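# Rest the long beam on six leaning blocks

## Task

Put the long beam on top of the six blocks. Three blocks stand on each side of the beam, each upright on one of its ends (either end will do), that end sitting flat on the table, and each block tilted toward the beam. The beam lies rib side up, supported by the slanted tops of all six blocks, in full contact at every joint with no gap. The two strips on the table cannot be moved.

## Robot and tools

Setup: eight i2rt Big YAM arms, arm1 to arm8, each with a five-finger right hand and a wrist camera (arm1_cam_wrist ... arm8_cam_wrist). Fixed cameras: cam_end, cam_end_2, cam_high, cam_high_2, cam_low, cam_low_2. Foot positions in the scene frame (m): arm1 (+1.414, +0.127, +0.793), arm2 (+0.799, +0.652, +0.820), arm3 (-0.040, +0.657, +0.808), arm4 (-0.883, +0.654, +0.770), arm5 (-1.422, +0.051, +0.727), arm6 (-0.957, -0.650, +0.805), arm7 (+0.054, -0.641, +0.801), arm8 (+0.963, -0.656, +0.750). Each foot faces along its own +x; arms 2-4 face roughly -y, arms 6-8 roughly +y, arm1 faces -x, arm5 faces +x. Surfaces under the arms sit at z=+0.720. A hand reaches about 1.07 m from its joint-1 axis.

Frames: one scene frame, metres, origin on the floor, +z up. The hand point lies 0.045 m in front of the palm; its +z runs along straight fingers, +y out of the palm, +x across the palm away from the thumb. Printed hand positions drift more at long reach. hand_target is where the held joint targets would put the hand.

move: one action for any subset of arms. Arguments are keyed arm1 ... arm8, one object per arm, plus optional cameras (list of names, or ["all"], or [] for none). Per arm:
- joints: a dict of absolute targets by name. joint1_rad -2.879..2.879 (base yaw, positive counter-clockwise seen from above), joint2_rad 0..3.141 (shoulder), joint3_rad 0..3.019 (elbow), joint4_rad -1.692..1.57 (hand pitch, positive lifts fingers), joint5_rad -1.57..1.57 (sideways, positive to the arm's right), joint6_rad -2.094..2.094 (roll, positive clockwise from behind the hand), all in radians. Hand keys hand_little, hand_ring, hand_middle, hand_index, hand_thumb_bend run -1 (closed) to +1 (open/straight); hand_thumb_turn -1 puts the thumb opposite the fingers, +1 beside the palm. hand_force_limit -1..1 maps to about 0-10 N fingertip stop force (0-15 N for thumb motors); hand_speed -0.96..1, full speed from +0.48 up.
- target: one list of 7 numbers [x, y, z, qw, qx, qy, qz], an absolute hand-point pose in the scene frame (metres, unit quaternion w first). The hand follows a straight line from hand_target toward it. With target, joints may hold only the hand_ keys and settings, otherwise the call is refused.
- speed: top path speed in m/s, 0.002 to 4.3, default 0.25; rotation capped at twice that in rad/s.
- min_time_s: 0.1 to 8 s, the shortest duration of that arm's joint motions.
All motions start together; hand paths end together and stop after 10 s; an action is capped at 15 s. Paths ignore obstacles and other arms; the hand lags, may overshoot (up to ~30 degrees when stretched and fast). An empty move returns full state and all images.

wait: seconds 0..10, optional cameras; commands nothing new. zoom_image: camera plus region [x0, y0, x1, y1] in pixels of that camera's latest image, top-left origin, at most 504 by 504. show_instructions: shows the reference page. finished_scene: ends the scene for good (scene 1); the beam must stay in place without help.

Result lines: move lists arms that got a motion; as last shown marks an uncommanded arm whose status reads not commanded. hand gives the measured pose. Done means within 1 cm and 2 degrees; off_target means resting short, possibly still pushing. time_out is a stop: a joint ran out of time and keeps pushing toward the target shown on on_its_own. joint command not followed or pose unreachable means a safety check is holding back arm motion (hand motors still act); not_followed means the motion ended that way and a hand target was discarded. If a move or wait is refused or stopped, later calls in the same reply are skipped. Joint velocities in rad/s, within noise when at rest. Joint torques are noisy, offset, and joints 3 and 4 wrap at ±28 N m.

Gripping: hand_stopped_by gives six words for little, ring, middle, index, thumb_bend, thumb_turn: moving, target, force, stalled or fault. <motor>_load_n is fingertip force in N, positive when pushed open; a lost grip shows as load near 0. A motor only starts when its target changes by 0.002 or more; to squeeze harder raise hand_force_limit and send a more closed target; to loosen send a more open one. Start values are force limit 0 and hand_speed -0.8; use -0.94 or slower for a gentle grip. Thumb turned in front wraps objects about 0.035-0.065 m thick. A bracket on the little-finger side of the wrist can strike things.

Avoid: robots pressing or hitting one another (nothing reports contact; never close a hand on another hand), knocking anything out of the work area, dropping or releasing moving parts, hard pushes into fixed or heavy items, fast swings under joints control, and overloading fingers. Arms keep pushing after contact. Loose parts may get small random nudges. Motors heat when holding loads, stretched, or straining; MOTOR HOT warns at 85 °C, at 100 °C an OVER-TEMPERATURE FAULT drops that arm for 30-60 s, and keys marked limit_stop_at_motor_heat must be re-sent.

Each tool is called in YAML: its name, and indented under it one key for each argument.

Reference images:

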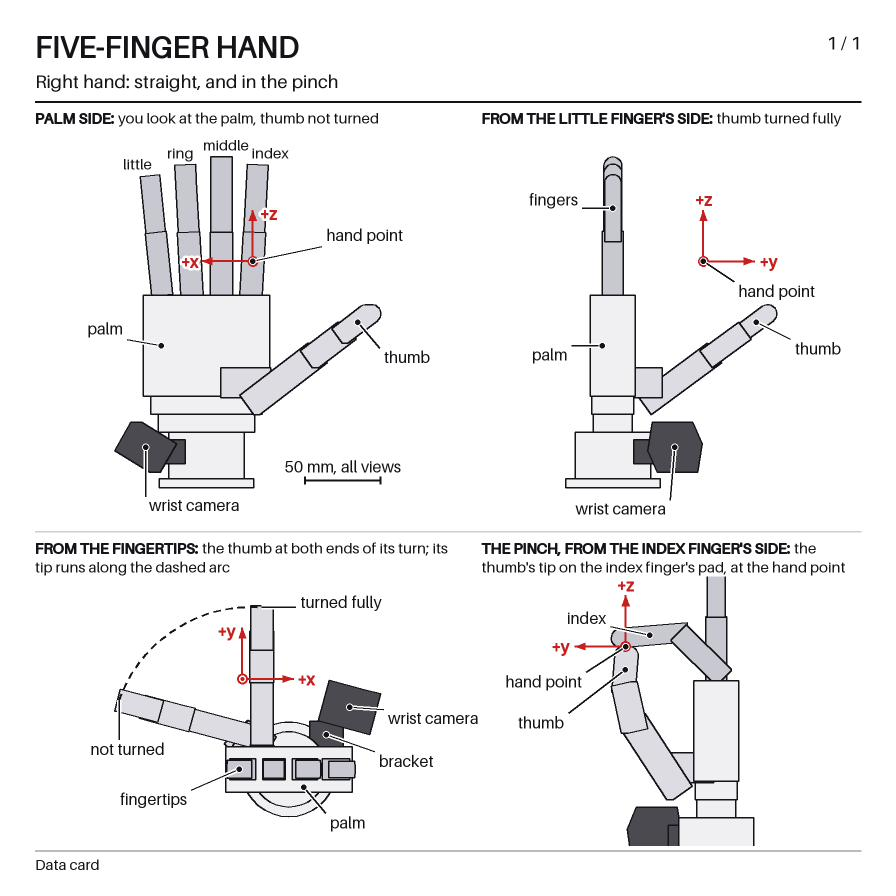

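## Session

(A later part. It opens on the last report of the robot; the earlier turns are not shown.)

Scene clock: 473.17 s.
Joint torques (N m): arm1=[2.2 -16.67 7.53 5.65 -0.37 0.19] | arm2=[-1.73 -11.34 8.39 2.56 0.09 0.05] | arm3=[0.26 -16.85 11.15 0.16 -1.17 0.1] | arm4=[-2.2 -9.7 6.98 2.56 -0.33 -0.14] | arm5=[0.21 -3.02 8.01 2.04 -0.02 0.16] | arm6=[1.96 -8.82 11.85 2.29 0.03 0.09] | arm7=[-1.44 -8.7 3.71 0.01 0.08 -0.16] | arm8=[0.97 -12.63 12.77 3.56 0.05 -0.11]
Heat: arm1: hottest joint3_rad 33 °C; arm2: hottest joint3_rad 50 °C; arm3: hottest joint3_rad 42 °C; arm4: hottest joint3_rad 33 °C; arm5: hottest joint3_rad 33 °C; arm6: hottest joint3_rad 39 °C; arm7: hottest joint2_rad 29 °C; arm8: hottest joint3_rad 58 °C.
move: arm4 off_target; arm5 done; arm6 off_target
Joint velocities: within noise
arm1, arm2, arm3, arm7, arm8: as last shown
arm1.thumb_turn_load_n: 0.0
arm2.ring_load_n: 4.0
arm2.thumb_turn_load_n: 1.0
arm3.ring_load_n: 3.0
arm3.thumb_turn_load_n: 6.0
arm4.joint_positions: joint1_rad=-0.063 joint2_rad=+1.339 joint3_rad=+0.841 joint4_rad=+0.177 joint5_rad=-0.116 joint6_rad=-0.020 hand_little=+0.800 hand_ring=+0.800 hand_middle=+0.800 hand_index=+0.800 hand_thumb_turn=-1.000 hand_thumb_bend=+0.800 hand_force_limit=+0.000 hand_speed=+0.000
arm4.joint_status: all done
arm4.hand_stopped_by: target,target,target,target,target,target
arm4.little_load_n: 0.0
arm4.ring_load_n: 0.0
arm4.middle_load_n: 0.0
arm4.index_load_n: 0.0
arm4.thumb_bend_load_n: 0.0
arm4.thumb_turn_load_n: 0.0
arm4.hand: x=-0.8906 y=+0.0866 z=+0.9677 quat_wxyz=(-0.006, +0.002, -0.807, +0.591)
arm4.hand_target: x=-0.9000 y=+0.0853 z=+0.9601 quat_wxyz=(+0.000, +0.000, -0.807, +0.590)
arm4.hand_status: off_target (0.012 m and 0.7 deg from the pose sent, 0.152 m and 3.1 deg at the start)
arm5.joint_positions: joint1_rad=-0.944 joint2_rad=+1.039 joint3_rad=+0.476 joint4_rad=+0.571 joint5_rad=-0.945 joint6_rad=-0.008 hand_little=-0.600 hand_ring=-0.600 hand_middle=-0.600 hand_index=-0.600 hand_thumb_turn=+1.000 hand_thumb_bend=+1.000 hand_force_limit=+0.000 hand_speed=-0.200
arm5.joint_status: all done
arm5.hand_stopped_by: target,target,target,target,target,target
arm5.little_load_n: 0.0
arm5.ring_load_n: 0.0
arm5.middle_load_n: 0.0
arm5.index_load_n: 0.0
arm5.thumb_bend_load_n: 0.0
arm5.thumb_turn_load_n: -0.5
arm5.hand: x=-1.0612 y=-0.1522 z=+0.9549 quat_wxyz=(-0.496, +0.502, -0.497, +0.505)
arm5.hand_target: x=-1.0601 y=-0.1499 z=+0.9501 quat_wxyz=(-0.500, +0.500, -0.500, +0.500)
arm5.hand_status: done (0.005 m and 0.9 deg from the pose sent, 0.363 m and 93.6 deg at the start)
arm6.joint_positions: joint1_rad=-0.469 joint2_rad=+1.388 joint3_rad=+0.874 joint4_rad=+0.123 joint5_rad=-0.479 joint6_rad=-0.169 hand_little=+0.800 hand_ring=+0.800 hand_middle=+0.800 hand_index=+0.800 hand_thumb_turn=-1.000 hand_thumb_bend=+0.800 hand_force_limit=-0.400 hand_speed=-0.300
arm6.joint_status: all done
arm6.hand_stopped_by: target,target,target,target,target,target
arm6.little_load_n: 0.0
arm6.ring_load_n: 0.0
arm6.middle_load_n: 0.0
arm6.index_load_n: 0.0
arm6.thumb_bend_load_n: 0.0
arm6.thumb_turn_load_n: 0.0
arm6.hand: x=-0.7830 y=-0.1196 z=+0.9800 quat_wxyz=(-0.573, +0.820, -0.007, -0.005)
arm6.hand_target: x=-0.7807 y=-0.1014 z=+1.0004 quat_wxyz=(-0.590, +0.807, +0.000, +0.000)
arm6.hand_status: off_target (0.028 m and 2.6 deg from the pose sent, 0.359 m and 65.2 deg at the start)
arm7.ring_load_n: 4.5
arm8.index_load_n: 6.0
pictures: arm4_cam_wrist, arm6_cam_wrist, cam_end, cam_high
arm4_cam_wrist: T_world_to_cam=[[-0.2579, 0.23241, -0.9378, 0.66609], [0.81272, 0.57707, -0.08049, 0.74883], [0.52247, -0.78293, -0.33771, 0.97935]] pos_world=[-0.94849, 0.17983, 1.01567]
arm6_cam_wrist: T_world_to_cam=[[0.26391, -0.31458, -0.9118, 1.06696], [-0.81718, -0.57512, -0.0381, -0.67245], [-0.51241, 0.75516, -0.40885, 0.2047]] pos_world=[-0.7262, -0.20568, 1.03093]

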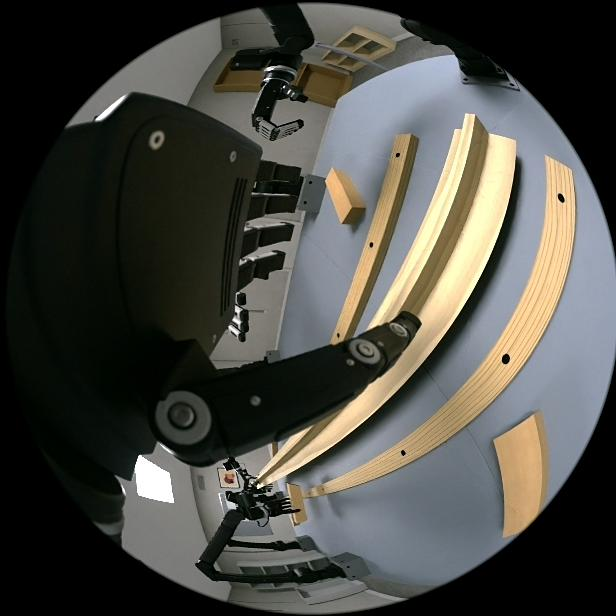

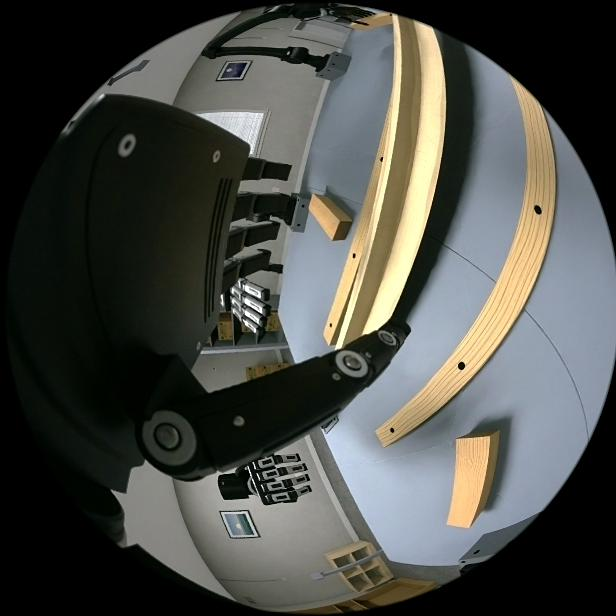

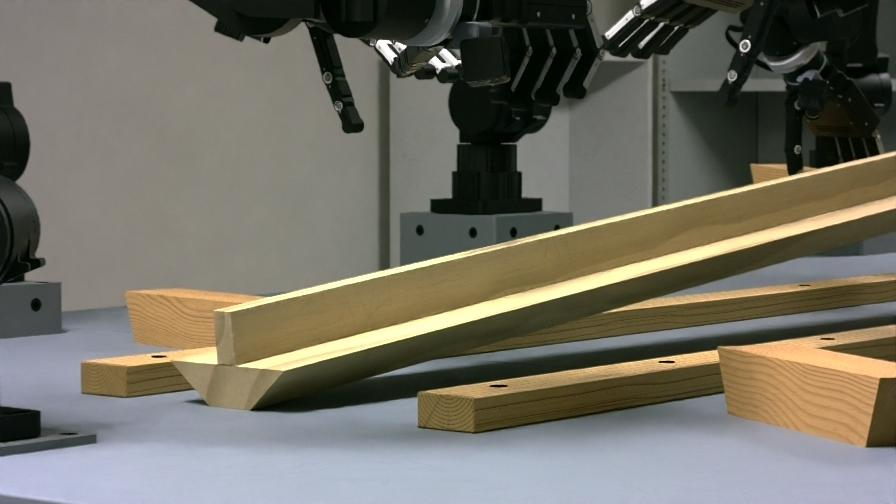

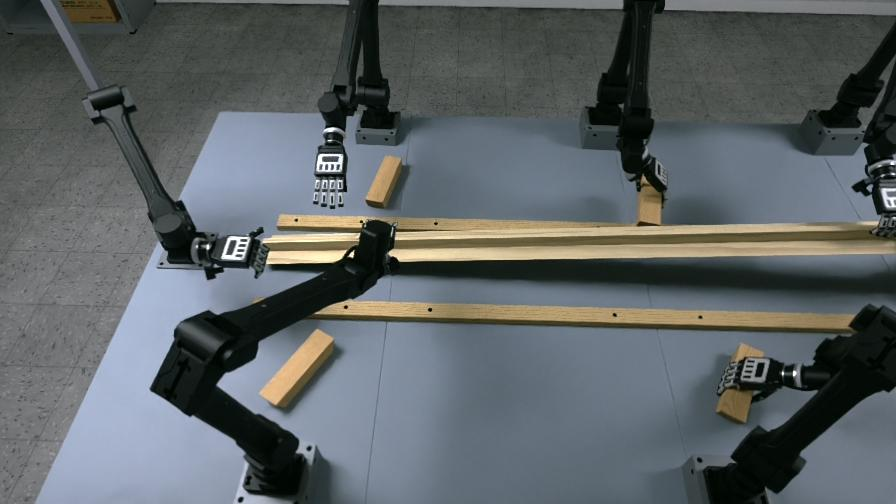

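zoom_image:
  camera: "arm4_cam_wrist"
  region: [380, 180, 480, 320]

zoom_image:
  camera: "arm6_cam_wrist"
  region: [330, 200, 430, 340]

Scaled by 3.600 from the camera's image (finer frame: 880x880).

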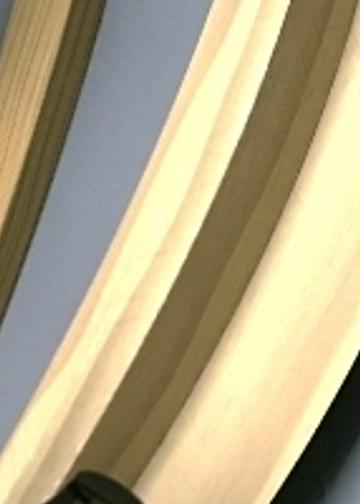

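Scaled by 3.600 from the camera's image (finer frame: 880x880).

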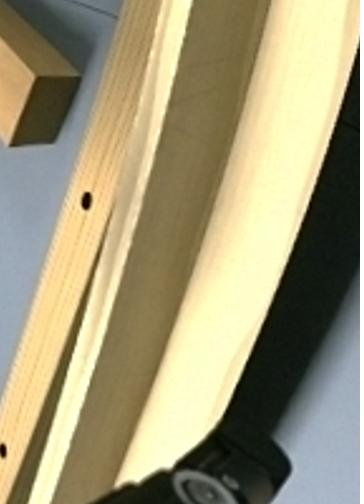

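move:
  arm6: {"target":[-0.775,0.055,0.905,0.59,-0.807,0,0],"speed":0.2,"joints":{"hand_thumb_bend":0.5}}
  arm4: {"target":[-0.91,0.003,0.88,0,0,-0.807,0.59],"speed":0.2,"joints":{"hand_thumb_bend":0.5}}
  cameras: ["arm6_cam_wrist","arm4_cam_wrist"]

Scene clock: 481.00 s.
Joint torques (N m): arm1=[2.49 -16.79 7.64 5.57 -0.36 0.19] | arm2=[-2.02 -11.52 8.21 2.52 0.03 0.04] | arm3=[0.44 -16.85 11.17 0.14 -1.18 0.1] | arm4=[-2.78 -14.04 9.24 2.33 -0.25 -0.13] | arm5=[0.15 -2.67 8.02 2.06 -0.02 0.16] | arm6=[1.61 -15.27 10.91 2.21 0.07 0.09] | arm7=[-1.26 -8.7 3.78 0.03 0.08 -0.17] | arm8=[0.97 -12.63 12.78 3.58 0.05 -0.11]
Heat: arm1: hottest joint3_rad 33 °C; arm2: hottest joint3_rad 50 °C; arm3: hottest joint3_rad 42 °C; arm4: hottest joint3_rad 32 °C; arm5: hottest joint3_rad 33 °C; arm6: hottest joint3_rad 41 °C; arm7: hottest joint2_rad 29 °C; arm8: hottest joint3_rad 57 °C.
move: arm4 off_target; arm6 off_target
Joint velocities: within noise
arm1, arm2, arm3, arm5, arm7, arm8: as last shown
arm2.thumb_turn_load_n: 1.5
arm3.thumb_turn_load_n: 5.5
arm4.joint_positions: joint1_rad=-0.063 joint2_rad=+1.675 joint3_rad=+0.918 joint4_rad=+0.386 joint5_rad=-0.116 joint6_rad=-0.020 hand_little=+0.800 hand_ring=+0.800 hand_middle=+0.800 hand_index=+0.800 hand_thumb_turn=-1.000 hand_thumb_bend=+0.500 hand_force_limit=+0.000 hand_speed=+0.000
arm4.joint_status: all done
arm4.hand_stopped_by: target,target,target,target,target,target
arm4.little_load_n: 0.0
arm4.ring_load_n: 0.0
arm4.middle_load_n: 0.0
arm4.index_load_n: 0.0
arm4.thumb_bend_load_n: 0.0
arm4.thumb_turn_load_n: 0.0
arm4.hand: x=-0.8983 y=+0.0231 z=+0.8626 quat_wxyz=(-0.008, +0.000, -0.821, +0.570)
arm4.hand_target: x=-0.9101 y=+0.0045 z=+0.8805 quat_wxyz=(+0.000, +0.000, -0.807, +0.590)
arm4.hand_status: off_target (0.029 m and 2.9 deg from the pose sent, 0.123 m and 0.7 deg at the start)
arm5.joint_positions: joint1_rad=-0.944 joint2_rad=+1.039 joint3_rad=+0.476 joint4_rad=+0.571 joint5_rad=-0.945 joint6_rad=-0.007 hand_little=-0.600 hand_ring=-0.600 hand_middle=-0.600 hand_index=-0.600 hand_thumb_turn=+1.000 hand_thumb_bend=+1.000 hand_force_limit=+0.000 hand_speed=-0.200
arm5.middle_load_n: -0.5
arm6.joint_positions: joint1_rad=-0.343 joint2_rad=+1.869 joint3_rad=+1.192 joint4_rad=+0.303 joint5_rad=-0.363 joint6_rad=-0.125 hand_little=+0.800 hand_ring=+0.800 hand_middle=+0.800 hand_index=+0.800 hand_thumb_turn=-1.000 hand_thumb_bend=+0.500 hand_force_limit=-0.400 hand_speed=-0.300
arm6.joint_status: all done
arm6.hand_stopped_by: target,target,target,target,target,target
arm6.little_load_n: 0.0
arm6.ring_load_n: 0.0
arm6.middle_load_n: 0.0
arm6.index_load_n: 0.0
arm6.thumb_bend_load_n: 0.0
arm6.thumb_turn_load_n: 0.0
arm6.hand: x=-0.7761 y=+0.0354 z=+0.8850 quat_wxyz=(-0.571, +0.821, -0.004, -0.003)
arm6.hand_target: x=-0.7753 y=+0.0536 z=+0.9055 quat_wxyz=(-0.590, +0.807, +0.000, +0.000)
arm6.hand_status: off_target (0.028 m and 2.7 deg from the pose sent, 0.190 m and 2.6 deg at the start)
arm7.index_load_n: 5.5
arm8.index_load_n: 5.5
arm8.thumb_bend_load_n: 9.0
pictures: arm4_cam_wrist, arm6_cam_wrist
arm4_cam_wrist: T_world_to_cam=[[-0.25317, 0.2791, -0.92629, 0.57346], [0.81317, 0.58009, -0.04747, 0.75515], [0.52408, -0.76524, -0.37382, 0.93041]] pos_world=[-0.95649, 0.11388, 0.91484]
arm6_cam_wrist: T_world_to_cam=[[0.26973, -0.31748, -0.9091, 1.02957], [-0.81517, -0.57783, -0.04007, -0.57796], [-0.51258, 0.75188, -0.41465, 0.05742]] pos_world=[-0.71941, -0.05027, 0.93663]

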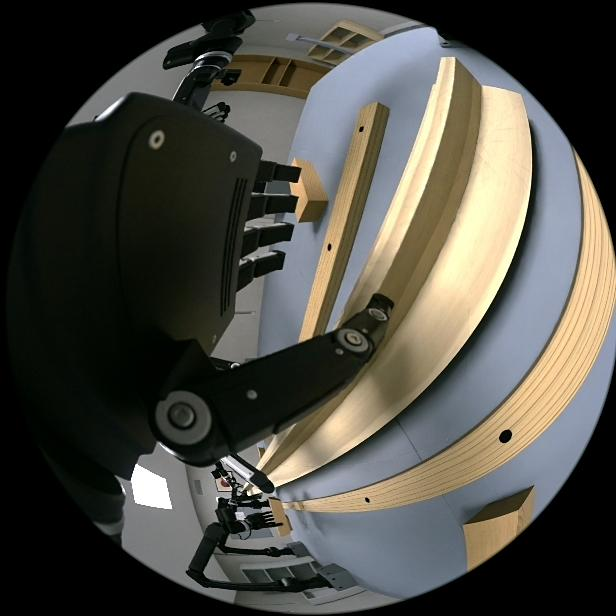

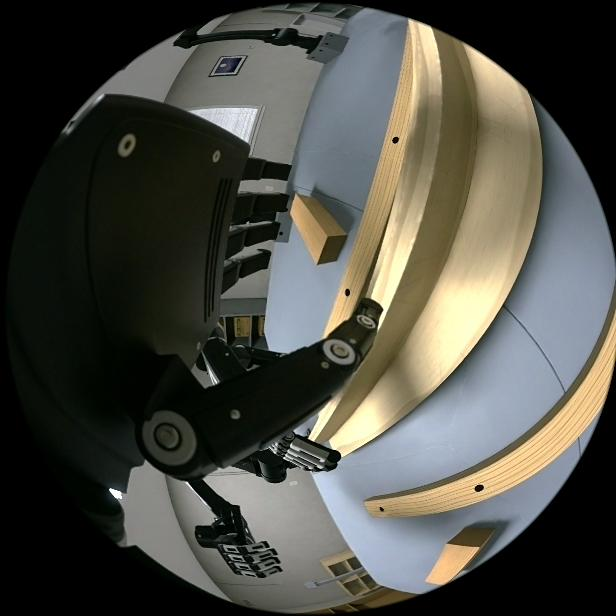

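move:
  arm6: {"target":[-0.775,0.060,0.843,0.59,-0.807,0,0],"speed":0.1}
  arm4: {"target":[-0.912,-0.012,0.832,0,0,-0.807,0.59],"speed":0.1}
  cameras: ["arm6_cam_wrist","arm4_cam_wrist","cam_end"]

Scene clock: 482.87 s.
Joint torques (N m): arm1=[2.43 -16.97 7.71 5.57 -0.37 0.21] | arm2=[-1.79 -11.34 8.34 2.28 0.05 0.03] | arm3=[0.32 -16.85 11.15 0.14 -1.18 0.1] | arm4=[-2.32 -13.63 9.11 2.7 -0.14 -0.15] | arm5=[0.21 -2.96 8.05 2.09 -0.03 0.16] | arm6=[1.79 -12.45 9.09 1.91 0.24 -0.03] | arm7=[-1.2 -8.53 3.75 0.01 0.09 -0.16] | arm8=[0.97 -12.86 12.77 3.52 0.05 -0.11]
Heat: arm1: hottest joint3_rad 33 °C; arm2: hottest joint3_rad 50 °C; arm3: hottest joint3_rad 42 °C; arm4: hottest joint3_rad 32 °C; arm5: hottest joint3_rad 33 °C; arm6: hottest joint3_rad 40 °C; arm7: hottest joint2_rad 29 °C; arm8: hottest joint3_rad 57 °C.
move: arm4 off_target; arm6 off_target
Joint velocities: within noise
arm1, arm2, arm3, arm5, arm7, arm8: as last shown
arm1.joint_positions: joint1_rad=+0.258 joint2_rad=+1.832 joint3_rad=+0.677 joint4_rad=+1.127 joint5_rad=+0.332 joint6_rad=-0.077 hand_little=-0.600 hand_ring=-0.600 hand_middle=-0.600 hand_index=-0.600 hand_thumb_turn=+1.000 hand_thumb_bend=+1.000 hand_force_limit=+0.000 hand_speed=+0.300
arm1.hand: x=+0.8254 y=-0.0156 z=+0.8483 quat_wxyz=(+0.516, -0.496, -0.521, +0.464)
arm1.hand_target: x=+0.8134 y=-0.0382 z=+0.9233 quat_wxyz=(+0.532, -0.465, -0.465, +0.534)
arm2.joint_positions: joint1_rad=-0.473 joint2_rad=+1.771 joint3_rad=+1.251 joint4_rad=+0.152 joint5_rad=-0.429 joint6_rad=-0.152 hand_little=-0.172 hand_ring=-0.116 hand_middle=-0.079 hand_index=-0.079 hand_thumb_turn=-1.000 hand_thumb_bend=+0.308 hand_force_limit=+0.000 hand_speed=-0.900
arm2.little_load_n: 3.5
arm2.hand: x=+0.5916 y=-0.0209 z=+0.9761 quat_wxyz=(-0.010, +0.002, -0.812, +0.584)
arm2.hand_target: x=+0.5812 y=-0.0248 z=+0.9752 quat_wxyz=(+0.000, +0.000, -0.807, +0.590)
arm4.joint_positions: joint1_rad=-0.063 joint2_rad=+1.788 joint3_rad=+0.922 joint4_rad=+0.493 joint5_rad=-0.118 joint6_rad=-0.020 hand_little=+0.800 hand_ring=+0.800 hand_middle=+0.800 hand_index=+0.800 hand_thumb_turn=-1.000 hand_thumb_bend=+0.501 hand_force_limit=+0.000 hand_speed=+0.000
arm4.joint_status: not commanded
arm4.hand_stopped_by: target,target,target,target,target,target
arm4.little_load_n: 0.0
arm4.ring_load_n: 0.0
arm4.middle_load_n: 0.0
arm4.index_load_n: 0.0
arm4.thumb_bend_load_n: 3.5
arm4.thumb_turn_load_n: 0.5
arm4.hand: x=-0.8995 y=+0.0121 z=+0.8199 quat_wxyz=(-0.009, +0.001, -0.822, +0.570)
arm4.hand_target: x=-0.9122 y=-0.0100 z=+0.8327 quat_wxyz=(+0.000, +0.000, -0.807, +0.590)
arm4.hand_status: off_target (0.030 m and 3.0 deg from the pose sent, 0.049 m and 3.0 deg at the start)
arm5.middle_load_n: 0.0
arm5.thumb_turn_load_n: 0.0
arm6.joint_positions: joint1_rad=-0.342 joint2_rad=+1.943 joint3_rad=+1.193 joint4_rad=+0.448 joint5_rad=-0.363 joint6_rad=-0.111 hand_little=+0.800 hand_ring=+0.800 hand_middle=+0.800 hand_index=+0.800 hand_thumb_turn=-1.000 hand_thumb_bend=+0.500 hand_force_limit=-0.400 hand_speed=-0.300
arm6.joint_status: not commanded
arm6.hand_stopped_by: target,target,target,target,target,target
arm6.little_load_n: 0.0
arm6.ring_load_n: 0.0
arm6.middle_load_n: 0.0
arm6.index_load_n: 0.0
arm6.thumb_bend_load_n: -1.0
arm6.thumb_turn_load_n: 0.5
arm6.hand: x=-0.7716 y=+0.0513 z=+0.8659 quat_wxyz=(-0.599, +0.801, -0.001, +0.003)
arm6.hand_target: x=-0.7754 y=+0.0586 z=+0.8433 quat_wxyz=(-0.590, +0.807, +0.000, +0.000)
arm6.hand_status: off_target (0.025 m and 1.2 deg from the pose sent, 0.049 m and 2.7 deg at the start)
arm7.index_load_n: 6.0
arm8.joint_positions: joint1_rad=+0.460 joint2_rad=+1.593 joint3_rad=+1.235 joint4_rad=-0.004 joint5_rad=+0.424 joint6_rad=+0.127 hand_little=-0.145 hand_ring=-0.107 hand_middle=-0.088 hand_index=-0.097 hand_thumb_turn=-1.000 hand_thumb_bend=+0.314 hand_force_limit=+0.000 hand_speed=-0.900
arm8.ring_load_n: 1.0
arm8.middle_load_n: 3.0
arm8.index_load_n: 5.0
arm8.thumb_bend_load_n: 10.0
arm8.hand: x=+0.7120 y=-0.0151 z=+0.9731 quat_wxyz=(-0.579, +0.815, +0.006, +0.009)
arm8.hand_target: x=+0.7058 y=-0.0056 z=+0.9750 quat_wxyz=(-0.590, +0.807, +0.000, +0.000)
pictures: arm4_cam_wrist, arm6_cam_wrist, cam_end
arm4_cam_wrist: T_world_to_cam=[[-0.2529, 0.2793, -0.9263, 0.53696], [0.81201, 0.5818, -0.04627, 0.75836], [0.526, -0.76387, -0.37393, 0.90836]] pos_world=[-0.95779, 0.10268, 0.87214]
arm6_cam_wrist: T_world_to_cam=[[0.28201, -0.25654, -0.92448, 1.03567], [-0.81566, -0.57144, -0.09024, -0.52314], [-0.50513, 0.77951, -0.37041, 0.00582]] pos_world=[-0.71583, -0.03779, 0.9124]

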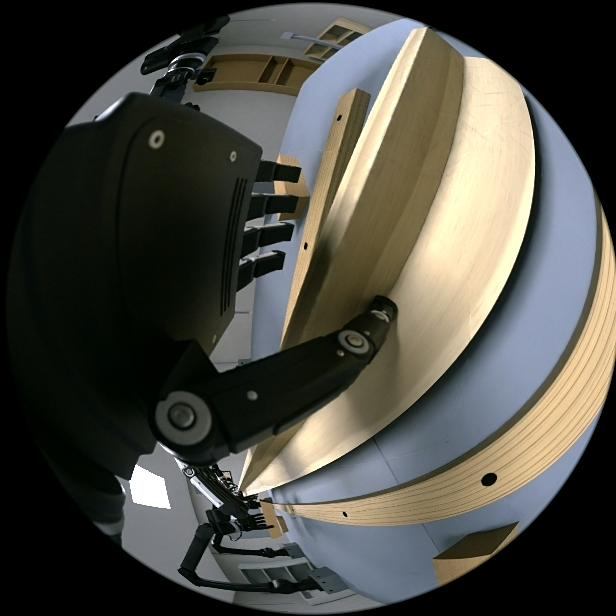

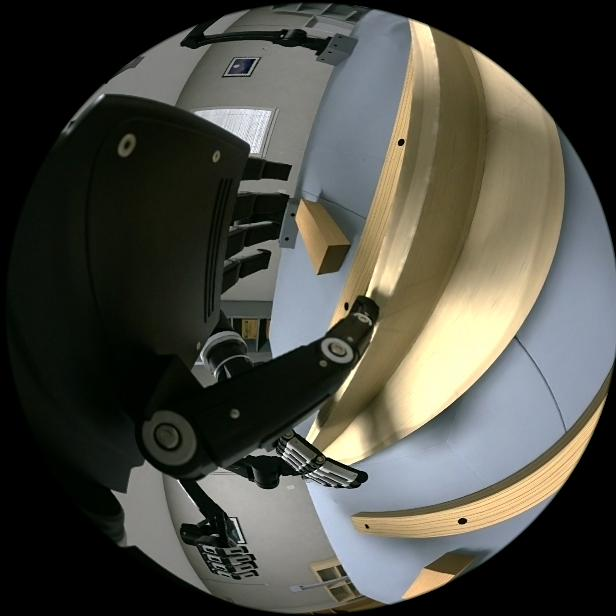

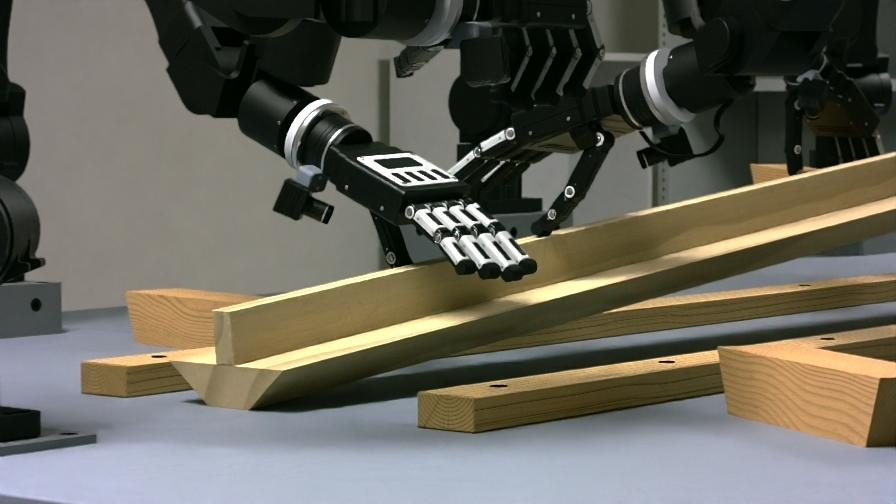

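move:
  arm6: {"target":[-0.775,0.050,0.905,0.59,-0.807,0,0],"speed":0.1}

move:
  arm6: {"target":[-0.775,0.036,0.885,0.59,-0.807,0,0],"speed":0.1}
  cameras: ["arm6_cam_wrist"]

Scene clock: 484.77 s.
Joint torques (N m): arm1=[2.26 -16.79 7.65 5.5 -0.4 0.19] | arm2=[-1.44 -11.81 8.35 2.44 0.06 0.03] | arm3=[0.38 -16.97 11.12 0.16 -1.17 0.1] | arm4=[-2.55 -13.86 9.13 2.69 -0.14 -0.16] | arm5=[0.09 -2.84 7.99 2.13 -0.02 0.17] | arm6=[1.32 -16.56 9.74 1.37 -0.05 -0.05] | arm7=[-1.2 -8.76 3.82 0.08 0.07 -0.15] | arm8=[0.97 -12.81 12.77 3.54 0.05 -0.11]
Heat: arm1: hottest joint3_rad 33 °C; arm2: hottest joint3_rad 50 °C; arm3: hottest joint3_rad 42 °C; arm4: hottest joint3_rad 32 °C; arm5: hottest joint3_rad 33 °C; arm6: hottest joint3_rad 40 °C; arm7: hottest joint2_rad 29 °C; arm8: hottest joint3_rad 56 °C.
move: arm6 off_target
Joint velocities: within noise
arm1, arm2, arm3, arm4, arm5, arm7, arm8: as last shown
arm1.joint_positions: joint1_rad=+0.258 joint2_rad=+1.832 joint3_rad=+0.677 joint4_rad=+1.128 joint5_rad=+0.333 joint6_rad=-0.077 hand_little=-0.600 hand_ring=-0.600 hand_middle=-0.600 hand_index=-0.600 hand_thumb_turn=+1.000 hand_thumb_bend=+1.000 hand_force_limit=+0.000 hand_speed=+0.300
arm1.thumb_turn_load_n: -0.5
arm1.hand: x=+0.8253 y=-0.0156 z=+0.8485 quat_wxyz=(+0.517, -0.496, -0.521, +0.465)
arm1.hand_target: x=+0.8134 y=-0.0383 z=+0.9232 quat_wxyz=(+0.532, -0.464, -0.465, +0.534)
arm2.little_load_n: 4.0
arm2.thumb_turn_load_n: 1.0
arm3.little_load_n: 4.0
arm3.ring_load_n: 3.5
arm4.joint_positions: joint1_rad=-0.063 joint2_rad=+1.788 joint3_rad=+0.922 joint4_rad=+0.494 joint5_rad=-0.118 joint6_rad=-0.020 hand_little=+0.800 hand_ring=+0.800 hand_middle=+0.800 hand_index=+0.800 hand_thumb_turn=-1.000 hand_thumb_bend=+0.501 hand_force_limit=+0.000 hand_speed=+0.000
arm4.thumb_bend_load_n: 2.0
arm4.hand: x=-0.8995 y=+0.0120 z=+0.8199 quat_wxyz=(-0.009, +0.001, -0.822, +0.570)
arm6.joint_positions: joint1_rad=-0.342 joint2_rad=+1.879 joint3_rad=+1.194 joint4_rad=+0.332 joint5_rad=-0.363 joint6_rad=-0.111 hand_little=+0.800 hand_ring=+0.800 hand_middle=+0.800 hand_index=+0.800 hand_thumb_turn=-1.000 hand_thumb_bend=+0.500 hand_force_limit=-0.400 hand_speed=-0.300
arm6.joint_status: not commanded
arm6.hand_stopped_by: target,target,target,target,target,target
arm6.little_load_n: 0.0
arm6.ring_load_n: -0.5
arm6.middle_load_n: 0.0
arm6.index_load_n: -0.5
arm6.thumb_bend_load_n: 0.0
arm6.thumb_turn_load_n: 0.0
arm6.hand: x=-0.7761 y=+0.0402 z=+0.8863 quat_wxyz=(-0.580, +0.815, -0.007, -0.004)
arm6.hand_target: x=-0.7752 y=+0.0496 z=+0.9051 quat_wxyz=(-0.590, +0.807, +0.000, +0.000)
arm6.hand_status: off_target (0.021 m and 1.8 deg from the pose sent, 0.039 m and 1.2 deg at the start)
arm8.little_load_n: 0.0
arm8.middle_load_n: 3.5
arm8.thumb_bend_load_n: 10.5
pictures: none

Scene clock: 485.83 s.
Joint torques (N m): arm1=[2.32 -16.79 7.71 5.5 -0.42 0.19] | arm2=[-1.08 -11.99 8.51 2.61 0.05 0.02] | arm3=[0.32 -16.91 11.19 0.14 -1.17 0.1] | arm4=[-2.32 -13.63 9.22 2.65 -0.14 -0.13] | arm5=[0.21 -2.96 8.01 2.1 -0.01 0.17] | arm6=[0.62 -15.74 7.87 2.35 -0.17 -0.08] | arm7=[-1.03 -8.7 3.77 0.06 0.08 -0.17] | arm8=[0.97 -12.86 12.75 3.54 0.05 -0.11]
Heat: arm1: hottest joint3_rad 33 °C; arm2: hottest joint3_rad 49 °C; arm3: hottest joint3_rad 42 °C; arm4: hottest joint3_rad 31 °C; arm5: hottest joint3_rad 33 °C; arm6: hottest joint3_rad 40 °C; arm7: hottest joint2_rad 29 °C; arm8: hottest joint3_rad 56 °C.
move: arm6 done
Joint velocities: within noise
arm1, arm2, arm3, arm4, arm5, arm7, arm8: as last shown
arm1.thumb_turn_load_n: 0.0
arm2.index_load_n: 3.5
arm2.thumb_turn_load_n: 1.5
arm3.little_load_n: 3.5
arm3.thumb_turn_load_n: 6.0
arm4.middle_load_n: -0.5
arm5.thumb_turn_load_n: -0.5
arm6.joint_positions: joint1_rad=-0.342 joint2_rad=+1.879 joint3_rad=+1.163 joint4_rad=+0.366 joint5_rad=-0.368 joint6_rad=-0.111 hand_little=+0.800 hand_ring=+0.800 hand_middle=+0.800 hand_index=+0.800 hand_thumb_turn=-1.000 hand_thumb_bend=+0.500 hand_force_limit=-0.400 hand_speed=-0.300
arm6.joint_status: not commanded
arm6.hand_stopped_by: target,target,target,target,target,target
arm6.little_load_n: 0.0
arm6.ring_load_n: 0.0
arm6.middle_load_n: 0.0
arm6.index_load_n: -0.5
arm6.thumb_bend_load_n: 0.0
arm6.thumb_turn_load_n: 0.0
arm6.hand: x=-0.7799 y=+0.0333 z=+0.8780 quat_wxyz=(-0.581, +0.814, -0.005, -0.006)
arm6.hand_target: x=-0.7750 y=+0.0359 z=+0.8849 quat_wxyz=(-0.590, +0.807, +0.000, +0.000)
arm6.hand_status: done (0.009 m and 1.6 deg from the pose sent, 0.005 m and 1.8 deg at the start)
arm7.ring_load_n: 5.0
arm8.little_load_n: 0.5
arm8.middle_load_n: 3.0
arm6_cam_wrist: T_world_to_cam=[[0.26548, -0.29501, -0.91787, 1.02721], [-0.81427, -0.57836, -0.04963, -0.57343], [-0.51622, 0.76057, -0.39376, 0.03261]] pos_world=[-0.7228, -0.05342, 0.92723]

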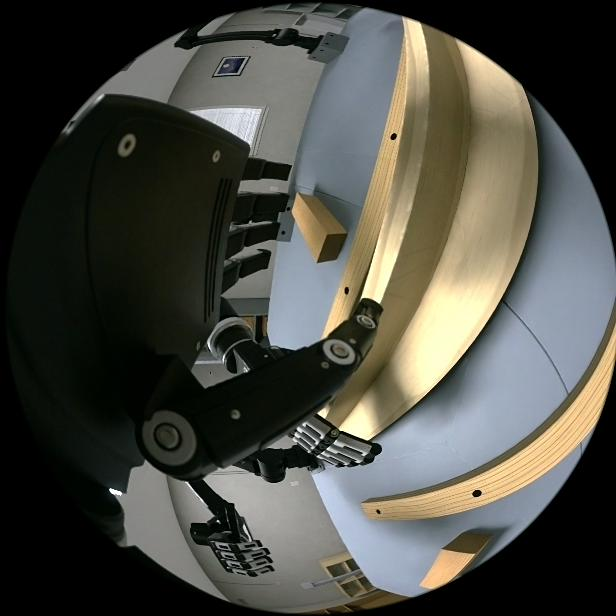

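move:
  arm6: {"target":[-0.775,0.044,0.838,0.59,-0.807,0,0],"speed":0.08}
  cameras: ["arm6_cam_wrist","cam_end"]

Scene clock: 487.73 s.
Joint torques (N m): arm1=[2.32 -17.03 7.61 5.53 -0.41 0.19] | arm2=[-1.79 -11.46 8.34 2.39 0.07 0.04] | arm3=[0.26 -16.85 11.15 0.16 -1.17 0.1] | arm4=[-2.61 -13.63 9.13 2.61 -0.16 -0.15] | arm5=[0.15 -3.14 8.02 2.04 -0.02 0.18] | arm6=[1.08 -15.33 7.6 2.36 0.06 -0.06] | arm7=[-1.08 -8.76 3.77 0.05 0.08 -0.16] | arm8=[1.03 -12.86 12.77 3.51 0.05 -0.11]
Heat: arm1: hottest joint2_rad 32 °C; arm2: hottest joint3_rad 49 °C; arm3: hottest joint3_rad 42 °C; arm4: hottest joint3_rad 31 °C; arm5: hottest joint3_rad 33 °C; arm6: hottest joint3_rad 40 °C; arm7: hottest joint2_rad 29 °C; arm8: hottest joint3_rad 56 °C.
move: arm6 done
Joint velocities: within noise
arm1, arm2, arm3, arm4, arm5, arm7, arm8: as last shown
arm1.thumb_turn_load_n: -0.5
arm2.index_load_n: 4.0
arm3.thumb_turn_load_n: 5.5
arm4.middle_load_n: 0.0
arm4.thumb_bend_load_n: 2.5
arm5.thumb_turn_load_n: 0.0
arm6.joint_positions: joint1_rad=-0.342 joint2_rad=+1.968 joint3_rad=+1.162 joint4_rad=+0.465 joint5_rad=-0.368 joint6_rad=-0.111 hand_little=+0.800 hand_ring=+0.800 hand_middle=+0.800 hand_index=+0.800 hand_thumb_turn=-1.000 hand_thumb_bend=+0.500 hand_force_limit=-0.400 hand_speed=-0.300
arm6.joint_status: not commanded
arm6.hand_stopped_by: target,target,target,target,target,target
arm6.little_load_n: 0.0
arm6.ring_load_n: -0.5
arm6.middle_load_n: 0.0
arm6.index_load_n: 0.0
arm6.thumb_bend_load_n: 0.5
arm6.thumb_turn_load_n: 0.0
arm6.hand: x=-0.7772 y=+0.0396 z=+0.8374 quat_wxyz=(-0.584, +0.812, -0.004, -0.005)
arm6.hand_target: x=-0.7750 y=+0.0439 z=+0.8381 quat_wxyz=(-0.590, +0.807, +0.000, +0.000)
arm6.hand_status: done (0.005 m and 1.1 deg from the pose sent, 0.042 m and 1.6 deg at the start)
arm7.ring_load_n: 4.5
arm8.ring_load_n: 1.5
arm8.index_load_n: 5.5
arm8.hand_target: x=+0.7058 y=-0.0056 z=+0.9749 quat_wxyz=(-0.590, +0.808, +0.000, +0.000)
arm6_cam_wrist: T_world_to_cam=[[0.2684, -0.28788, -0.91929, 0.99423], [-0.81405, -0.57802, -0.05667, -0.56354], [-0.51505, 0.76356, -0.38949, 0.01049]] pos_world=[-0.7202, -0.04753, 0.88613]

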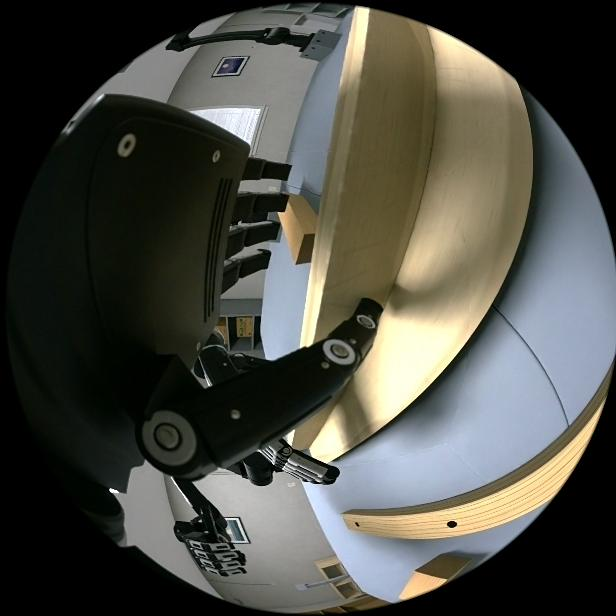

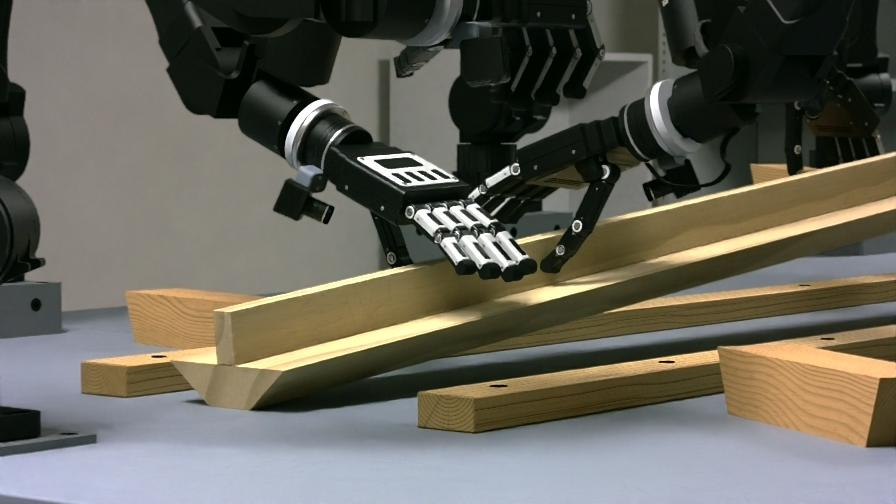

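move:
  arm6: {"target":[-0.775,0.044,0.826,0.59,-0.807,0,0],"speed":0.08}

move:
  arm6: {"joints":{"hand_little":0.0,"hand_ring":0.0,"hand_middle":0.0,"hand_index":0.0,"hand_thumb_bend":0.35,"hand_speed":-0.85,"hand_force_limit":-0.2}}
  arm4: {"joints":{"hand_little":0.0,"hand_ring":0.0,"hand_middle":0.0,"hand_index":0.0,"hand_thumb_bend":0.35,"hand_speed":-0.85,"hand_force_limit":-0.2}}
  cameras: ["arm6_cam_wrist","arm4_cam_wrist","cam_end"]

Scene clock: 489.43 s.
Joint torques (N m): arm1=[2.26 -16.91 7.65 5.55 -0.41 0.21] | arm2=[-1.73 -11.58 8.32 2.55 0.06 0.04] | arm3=[0.44 -16.91 11.15 0.17 -1.17 0.1] | arm4=[-2.32 -13.74 9.05 2.71 -0.12 -0.16] | arm5=[0.26 -2.9 8.03 2.1 -0.02 0.16] | arm6=[1.03 -14.8 7.5 2.43 0.06 -0.06] | arm7=[-1.14 -8.64 3.82 0.03 0.08 -0.15] | arm8=[0.97 -12.86 12.77 3.52 0.05 -0.11]
Heat: arm1: hottest joint2_rad 32 °C; arm2: hottest joint3_rad 49 °C; arm3: hottest joint3_rad 42 °C; arm4: hottest joint3_rad 31 °C; arm5: hottest joint3_rad 33 °C; arm6: hottest joint3_rad 40 °C; arm7: hottest joint2_rad 29 °C; arm8: hottest joint3_rad 56 °C.
move: arm6 done
Joint velocities: within noise
arm1, arm2, arm3, arm4, arm5, arm7, arm8: as last shown
arm1.thumb_turn_load_n: 0.0
arm2.index_load_n: 3.5
arm2.thumb_turn_load_n: 1.0
arm3.ring_load_n: 3.0
arm6.joint_positions: joint1_rad=-0.342 joint2_rad=+1.982 joint3_rad=+1.159 joint4_rad=+0.490 joint5_rad=-0.368 joint6_rad=-0.111 hand_little=+0.800 hand_ring=+0.800 hand_middle=+0.800 hand_index=+0.800 hand_thumb_turn=-1.000 hand_thumb_bend=+0.500 hand_force_limit=-0.400 hand_speed=-0.300
arm6.joint_status: not commanded
arm6.hand_stopped_by: target,target,target,target,target,target
arm6.little_load_n: 0.0
arm6.ring_load_n: 0.0
arm6.middle_load_n: 0.0
arm6.index_load_n: -0.5
arm6.thumb_bend_load_n: 1.0
arm6.thumb_turn_load_n: 0.5
arm6.hand: x=-0.7769 y=+0.0404 z=+0.8316 quat_wxyz=(-0.587, +0.810, -0.003, -0.004)
arm6.hand_target: x=-0.7751 y=+0.0439 z=+0.8261 quat_wxyz=(-0.590, +0.807, +0.000, +0.000)
arm6.hand_status: done (0.007 m and 0.7 deg from the pose sent, 0.012 m and 1.1 deg at the start)
arm7.index_load_n: 5.5
arm8.index_load_n: 5.0
pictures: none

Scene clock: 491.83 s.
Joint torques (N m): arm1=[2.2 -16.91 7.68 5.6 -0.4 0.2] | arm2=[-1.79 -11.75 8.39 2.56 0.06 0.05] | arm3=[0.44 -16.85 11.11 0.16 -1.17 0.1] | arm4=[-2.37 -13.68 9.09 2.71 -0.13 -0.11] | arm5=[0.03 -3.14 8.06 2.1 -0.01 0.18] | arm6=[1.03 -14.74 8.25 2.41 0.06 -0.06] | arm7=[-1.44 -8.59 3.84 0.03 0.08 -0.16] | arm8=[0.97 -12.81 12.77 3.52 0.05 -0.11]
Heat: arm1: hottest joint2_rad 32 °C; arm2: hottest joint3_rad 49 °C; arm3: hottest joint3_rad 42 °C; arm4: hottest joint3_rad 31 °C; arm5: hottest joint3_rad 32 °C; arm6: hottest joint3_rad 39 °C; arm7: hottest joint2_rad 29 °C; arm8: hottest joint3_rad 55 °C.
move: arm4 off_target; arm6 done
Joint velocities: within noise
arm1.joint_positions: joint1_rad=+0.258 joint2_rad=+1.832 joint3_rad=+0.677 joint4_rad=+1.128 joint5_rad=+0.333 joint6_rad=-0.077 hand_little=-0.600 hand_ring=-0.600 hand_middle=-0.600 hand_index=-0.600 hand_thumb_turn=+1.000 hand_thumb_bend=+1.000 hand_force_limit=+0.000 hand_speed=+0.300
arm1.joint_status: not commanded
arm1.hand_stopped_by: target,target,target,target,target,target
arm1.little_load_n: 0.0
arm1.ring_load_n: 0.0
arm1.middle_load_n: 0.0
arm1.index_load_n: 0.0
arm1.thumb_bend_load_n: 0.0
arm1.thumb_turn_load_n: 0.0
arm1.hand: x=+0.8253 y=-0.0156 z=+0.8485 quat_wxyz=(+0.517, -0.496, -0.521, +0.465)
arm1.hand_target: x=+0.8134 y=-0.0383 z=+0.9232 quat_wxyz=(+0.532, -0.464, -0.465, +0.534)
arm1.hand_status: not commanded
arm2.joint_positions: joint1_rad=-0.473 joint2_rad=+1.771 joint3_rad=+1.251 joint4_rad=+0.152 joint5_rad=-0.429 joint6_rad=-0.152 hand_little=-0.172 hand_ring=-0.116 hand_middle=-0.079 hand_index=-0.079 hand_thumb_turn=-1.000 hand_thumb_bend=+0.308 hand_force_limit=+0.000 hand_speed=-0.900
arm2.joint_status: not commanded
arm2.hand_stopped_by: force,force,force,force,force,target
arm2.little_load_n: 4.0
arm2.ring_load_n: 4.0
arm2.middle_load_n: 3.5
arm2.index_load_n: 4.0
arm2.thumb_bend_load_n: 8.0
arm2.thumb_turn_load_n: 1.0
arm2.hand: x=+0.5916 y=-0.0209 z=+0.9761 quat_wxyz=(-0.010, +0.002, -0.812, +0.584)
arm2.hand_target: x=+0.5812 y=-0.0248 z=+0.9752 quat_wxyz=(+0.000, +0.000, -0.807, +0.590)
arm2.hand_status: not commanded
arm3.joint_positions: joint1_rad=-0.065 joint2_rad=+1.598 joint3_rad=+1.021 joint4_rad=-0.869 joint5_rad=-0.885 joint6_rad=-1.315 hand_little=+0.325 hand_ring=+0.340 hand_middle=+0.347 hand_index=+0.347 hand_thumb_turn=-1.000 hand_thumb_bend=+0.460 hand_force_limit=-0.200 hand_speed=-0.920
arm3.joint_status: not commanded
arm3.hand_stopped_by: force,force,force,force,force,target
arm3.little_load_n: 3.5
arm3.ring_load_n: 3.0
arm3.middle_load_n: 3.0
arm3.index_load_n: 3.5
arm3.thumb_bend_load_n: 12.5
arm3.thumb_turn_load_n: 5.5
arm3.hand: x=+0.0370 y=+0.2429 z=+0.8667 quat_wxyz=(-0.288, +0.537, -0.725, +0.320)
arm3.hand_target: x=+0.0411 y=+0.2199 z=+0.9001 quat_wxyz=(-0.269, +0.549, -0.710, +0.348)
arm3.hand_status: not commanded
arm4.joint_positions: joint1_rad=-0.063 joint2_rad=+1.788 joint3_rad=+0.922 joint4_rad=+0.494 joint5_rad=-0.119 joint6_rad=-0.020 hand_little=+0.000 hand_ring=+0.000 hand_middle=+0.000 hand_index=+0.000 hand_thumb_turn=-1.000 hand_thumb_bend=+0.455 hand_force_limit=-0.200 hand_speed=-0.850
arm4.joint_status: hand_thumb_bend off_target (ended at +0.455, target +0.350); the others done
arm4.hand_stopped_by: target,target,target,target,force,target
arm4.little_load_n: 0.0
arm4.ring_load_n: 0.0
arm4.middle_load_n: 0.0
arm4.index_load_n: 0.0
arm4.thumb_bend_load_n: 6.5
arm4.thumb_turn_load_n: 1.0
arm4.hand: x=-0.8994 y=+0.0120 z=+0.8196 quat_wxyz=(-0.009, +0.001, -0.822, +0.570)
arm4.hand_target: x=-0.9122 y=-0.0099 z=+0.8325 quat_wxyz=(+0.000, +0.000, -0.807, +0.590)
arm4.hand_status: not commanded
arm5: as last shown
arm6.joint_positions: joint1_rad=-0.342 joint2_rad=+1.983 joint3_rad=+1.147 joint4_rad=+0.490 joint5_rad=-0.368 joint6_rad=-0.111 hand_little=+0.000 hand_ring=+0.000 hand_middle=+0.000 hand_index=+0.000 hand_thumb_turn=-1.000 hand_thumb_bend=+0.352 hand_force_limit=-0.200 hand_speed=-0.850
arm6.joint_status: all done
arm6.hand_stopped_by: target,target,target,target,target,target
arm6.little_load_n: 0.0
arm6.ring_load_n: 0.0
arm6.middle_load_n: 0.0
arm6.index_load_n: 0.0
arm6.thumb_bend_load_n: 3.5
arm6.thumb_turn_load_n: 0.5
arm6.hand: x=-0.7788 y=+0.0356 z=+0.8255 quat_wxyz=(-0.582, +0.813, -0.005, -0.006)
arm6.hand_target: x=-0.7751 y=+0.0439 z=+0.8260 quat_wxyz=(-0.590, +0.807, +0.000, +0.000)
arm6.hand_status: not commanded
arm7.joint_positions: joint1_rad=-0.775 joint2_rad=+1.693 joint3_rad=+0.672 joint4_rad=-0.940 joint5_rad=-0.881 joint6_rad=-2.039 hand_little=+0.297 hand_ring=+0.307 hand_middle=+0.311 hand_index=+0.317 hand_thumb_turn=-1.000 hand_thumb_bend=+0.537 hand_force_limit=+0.000 hand_speed=-0.930
arm7.joint_status: not commanded
arm7.hand_stopped_by: force,force,force,force,force,target
arm7.little_load_n: 4.5
arm7.ring_load_n: 4.5
arm7.middle_load_n: 5.0
arm7.index_load_n: 6.0
arm7.thumb_bend_load_n: 20.0
arm7.thumb_turn_load_n: 6.0
arm7.hand: x=+0.1528 y=-0.3985 z=+0.7429 quat_wxyz=(-0.386, +0.772, +0.447, -0.235)
arm7.hand_target: x=+0.1600 y=-0.4010 z=+0.7410 quat_wxyz=(-0.382, +0.774, +0.453, -0.224)
arm7.hand_status: not commanded
arm8.joint_positions: joint1_rad=+0.460 joint2_rad=+1.593 joint3_rad=+1.235 joint4_rad=-0.004 joint5_rad=+0.424 joint6_rad=+0.127 hand_little=-0.145 hand_ring=-0.107 hand_middle=-0.088 hand_index=-0.097 hand_thumb_turn=-1.000 hand_thumb_bend=+0.314 hand_force_limit=+0.000 hand_speed=-0.900
arm8.joint_status: not commanded
arm8.hand_stopped_by: force,force,force,force,force,target
arm8.little_load_n: 0.5
arm8.ring_load_n: 1.5
arm8.middle_load_n: 3.0
arm8.index_load_n: 5.0
arm8.thumb_bend_load_n: 10.5
arm8.thumb_turn_load_n: 0.0
arm8.hand: x=+0.7120 y=-0.0151 z=+0.9731 quat_wxyz=(-0.579, +0.815, +0.006, +0.009)
arm8.hand_target: x=+0.7058 y=-0.0056 z=+0.9749 quat_wxyz=(-0.590, +0.808, +0.000, +0.000)
arm8.hand_status: not commanded
pictures: arm4_cam_wrist, arm6_cam_wrist, cam_end
arm4_cam_wrist: T_world_to_cam=[[-0.25286, 0.27917, -0.92635, 0.5368], [0.81177, 0.58215, -0.04615, 0.75803], [0.52639, -0.76365, -0.37383, 0.90843]] pos_world=[-0.9578, 0.10258, 0.87184]
arm6_cam_wrist: T_world_to_cam=[[0.26671, -0.29211, -0.91844, 0.98067], [-0.81416, -0.57826, -0.05251, -0.57125], [-0.51576, 0.76176, -0.39206, 0.00979]] pos_world=[-0.7216, -0.05132, 0.87453]

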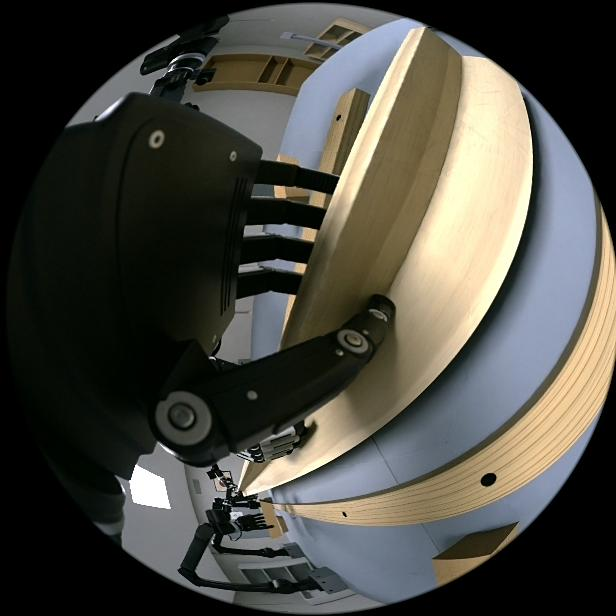

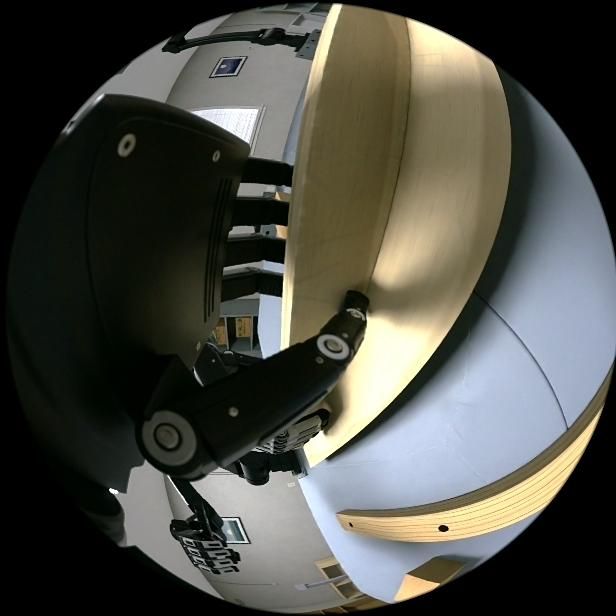

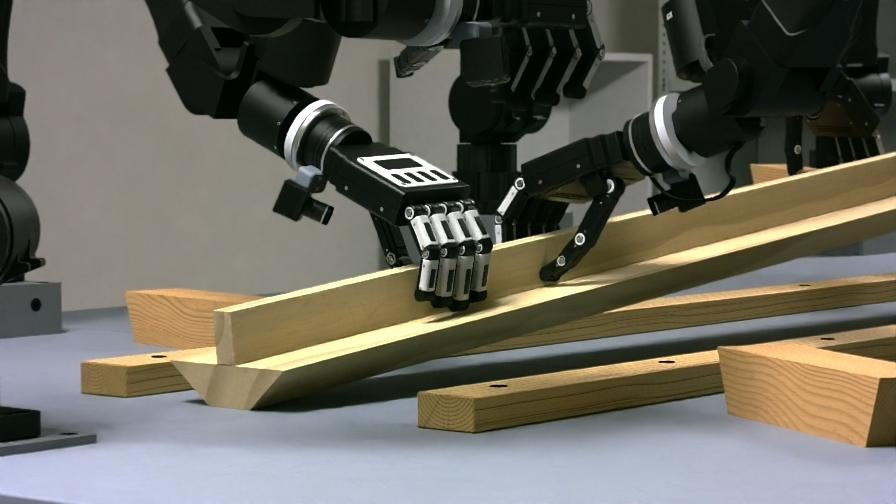

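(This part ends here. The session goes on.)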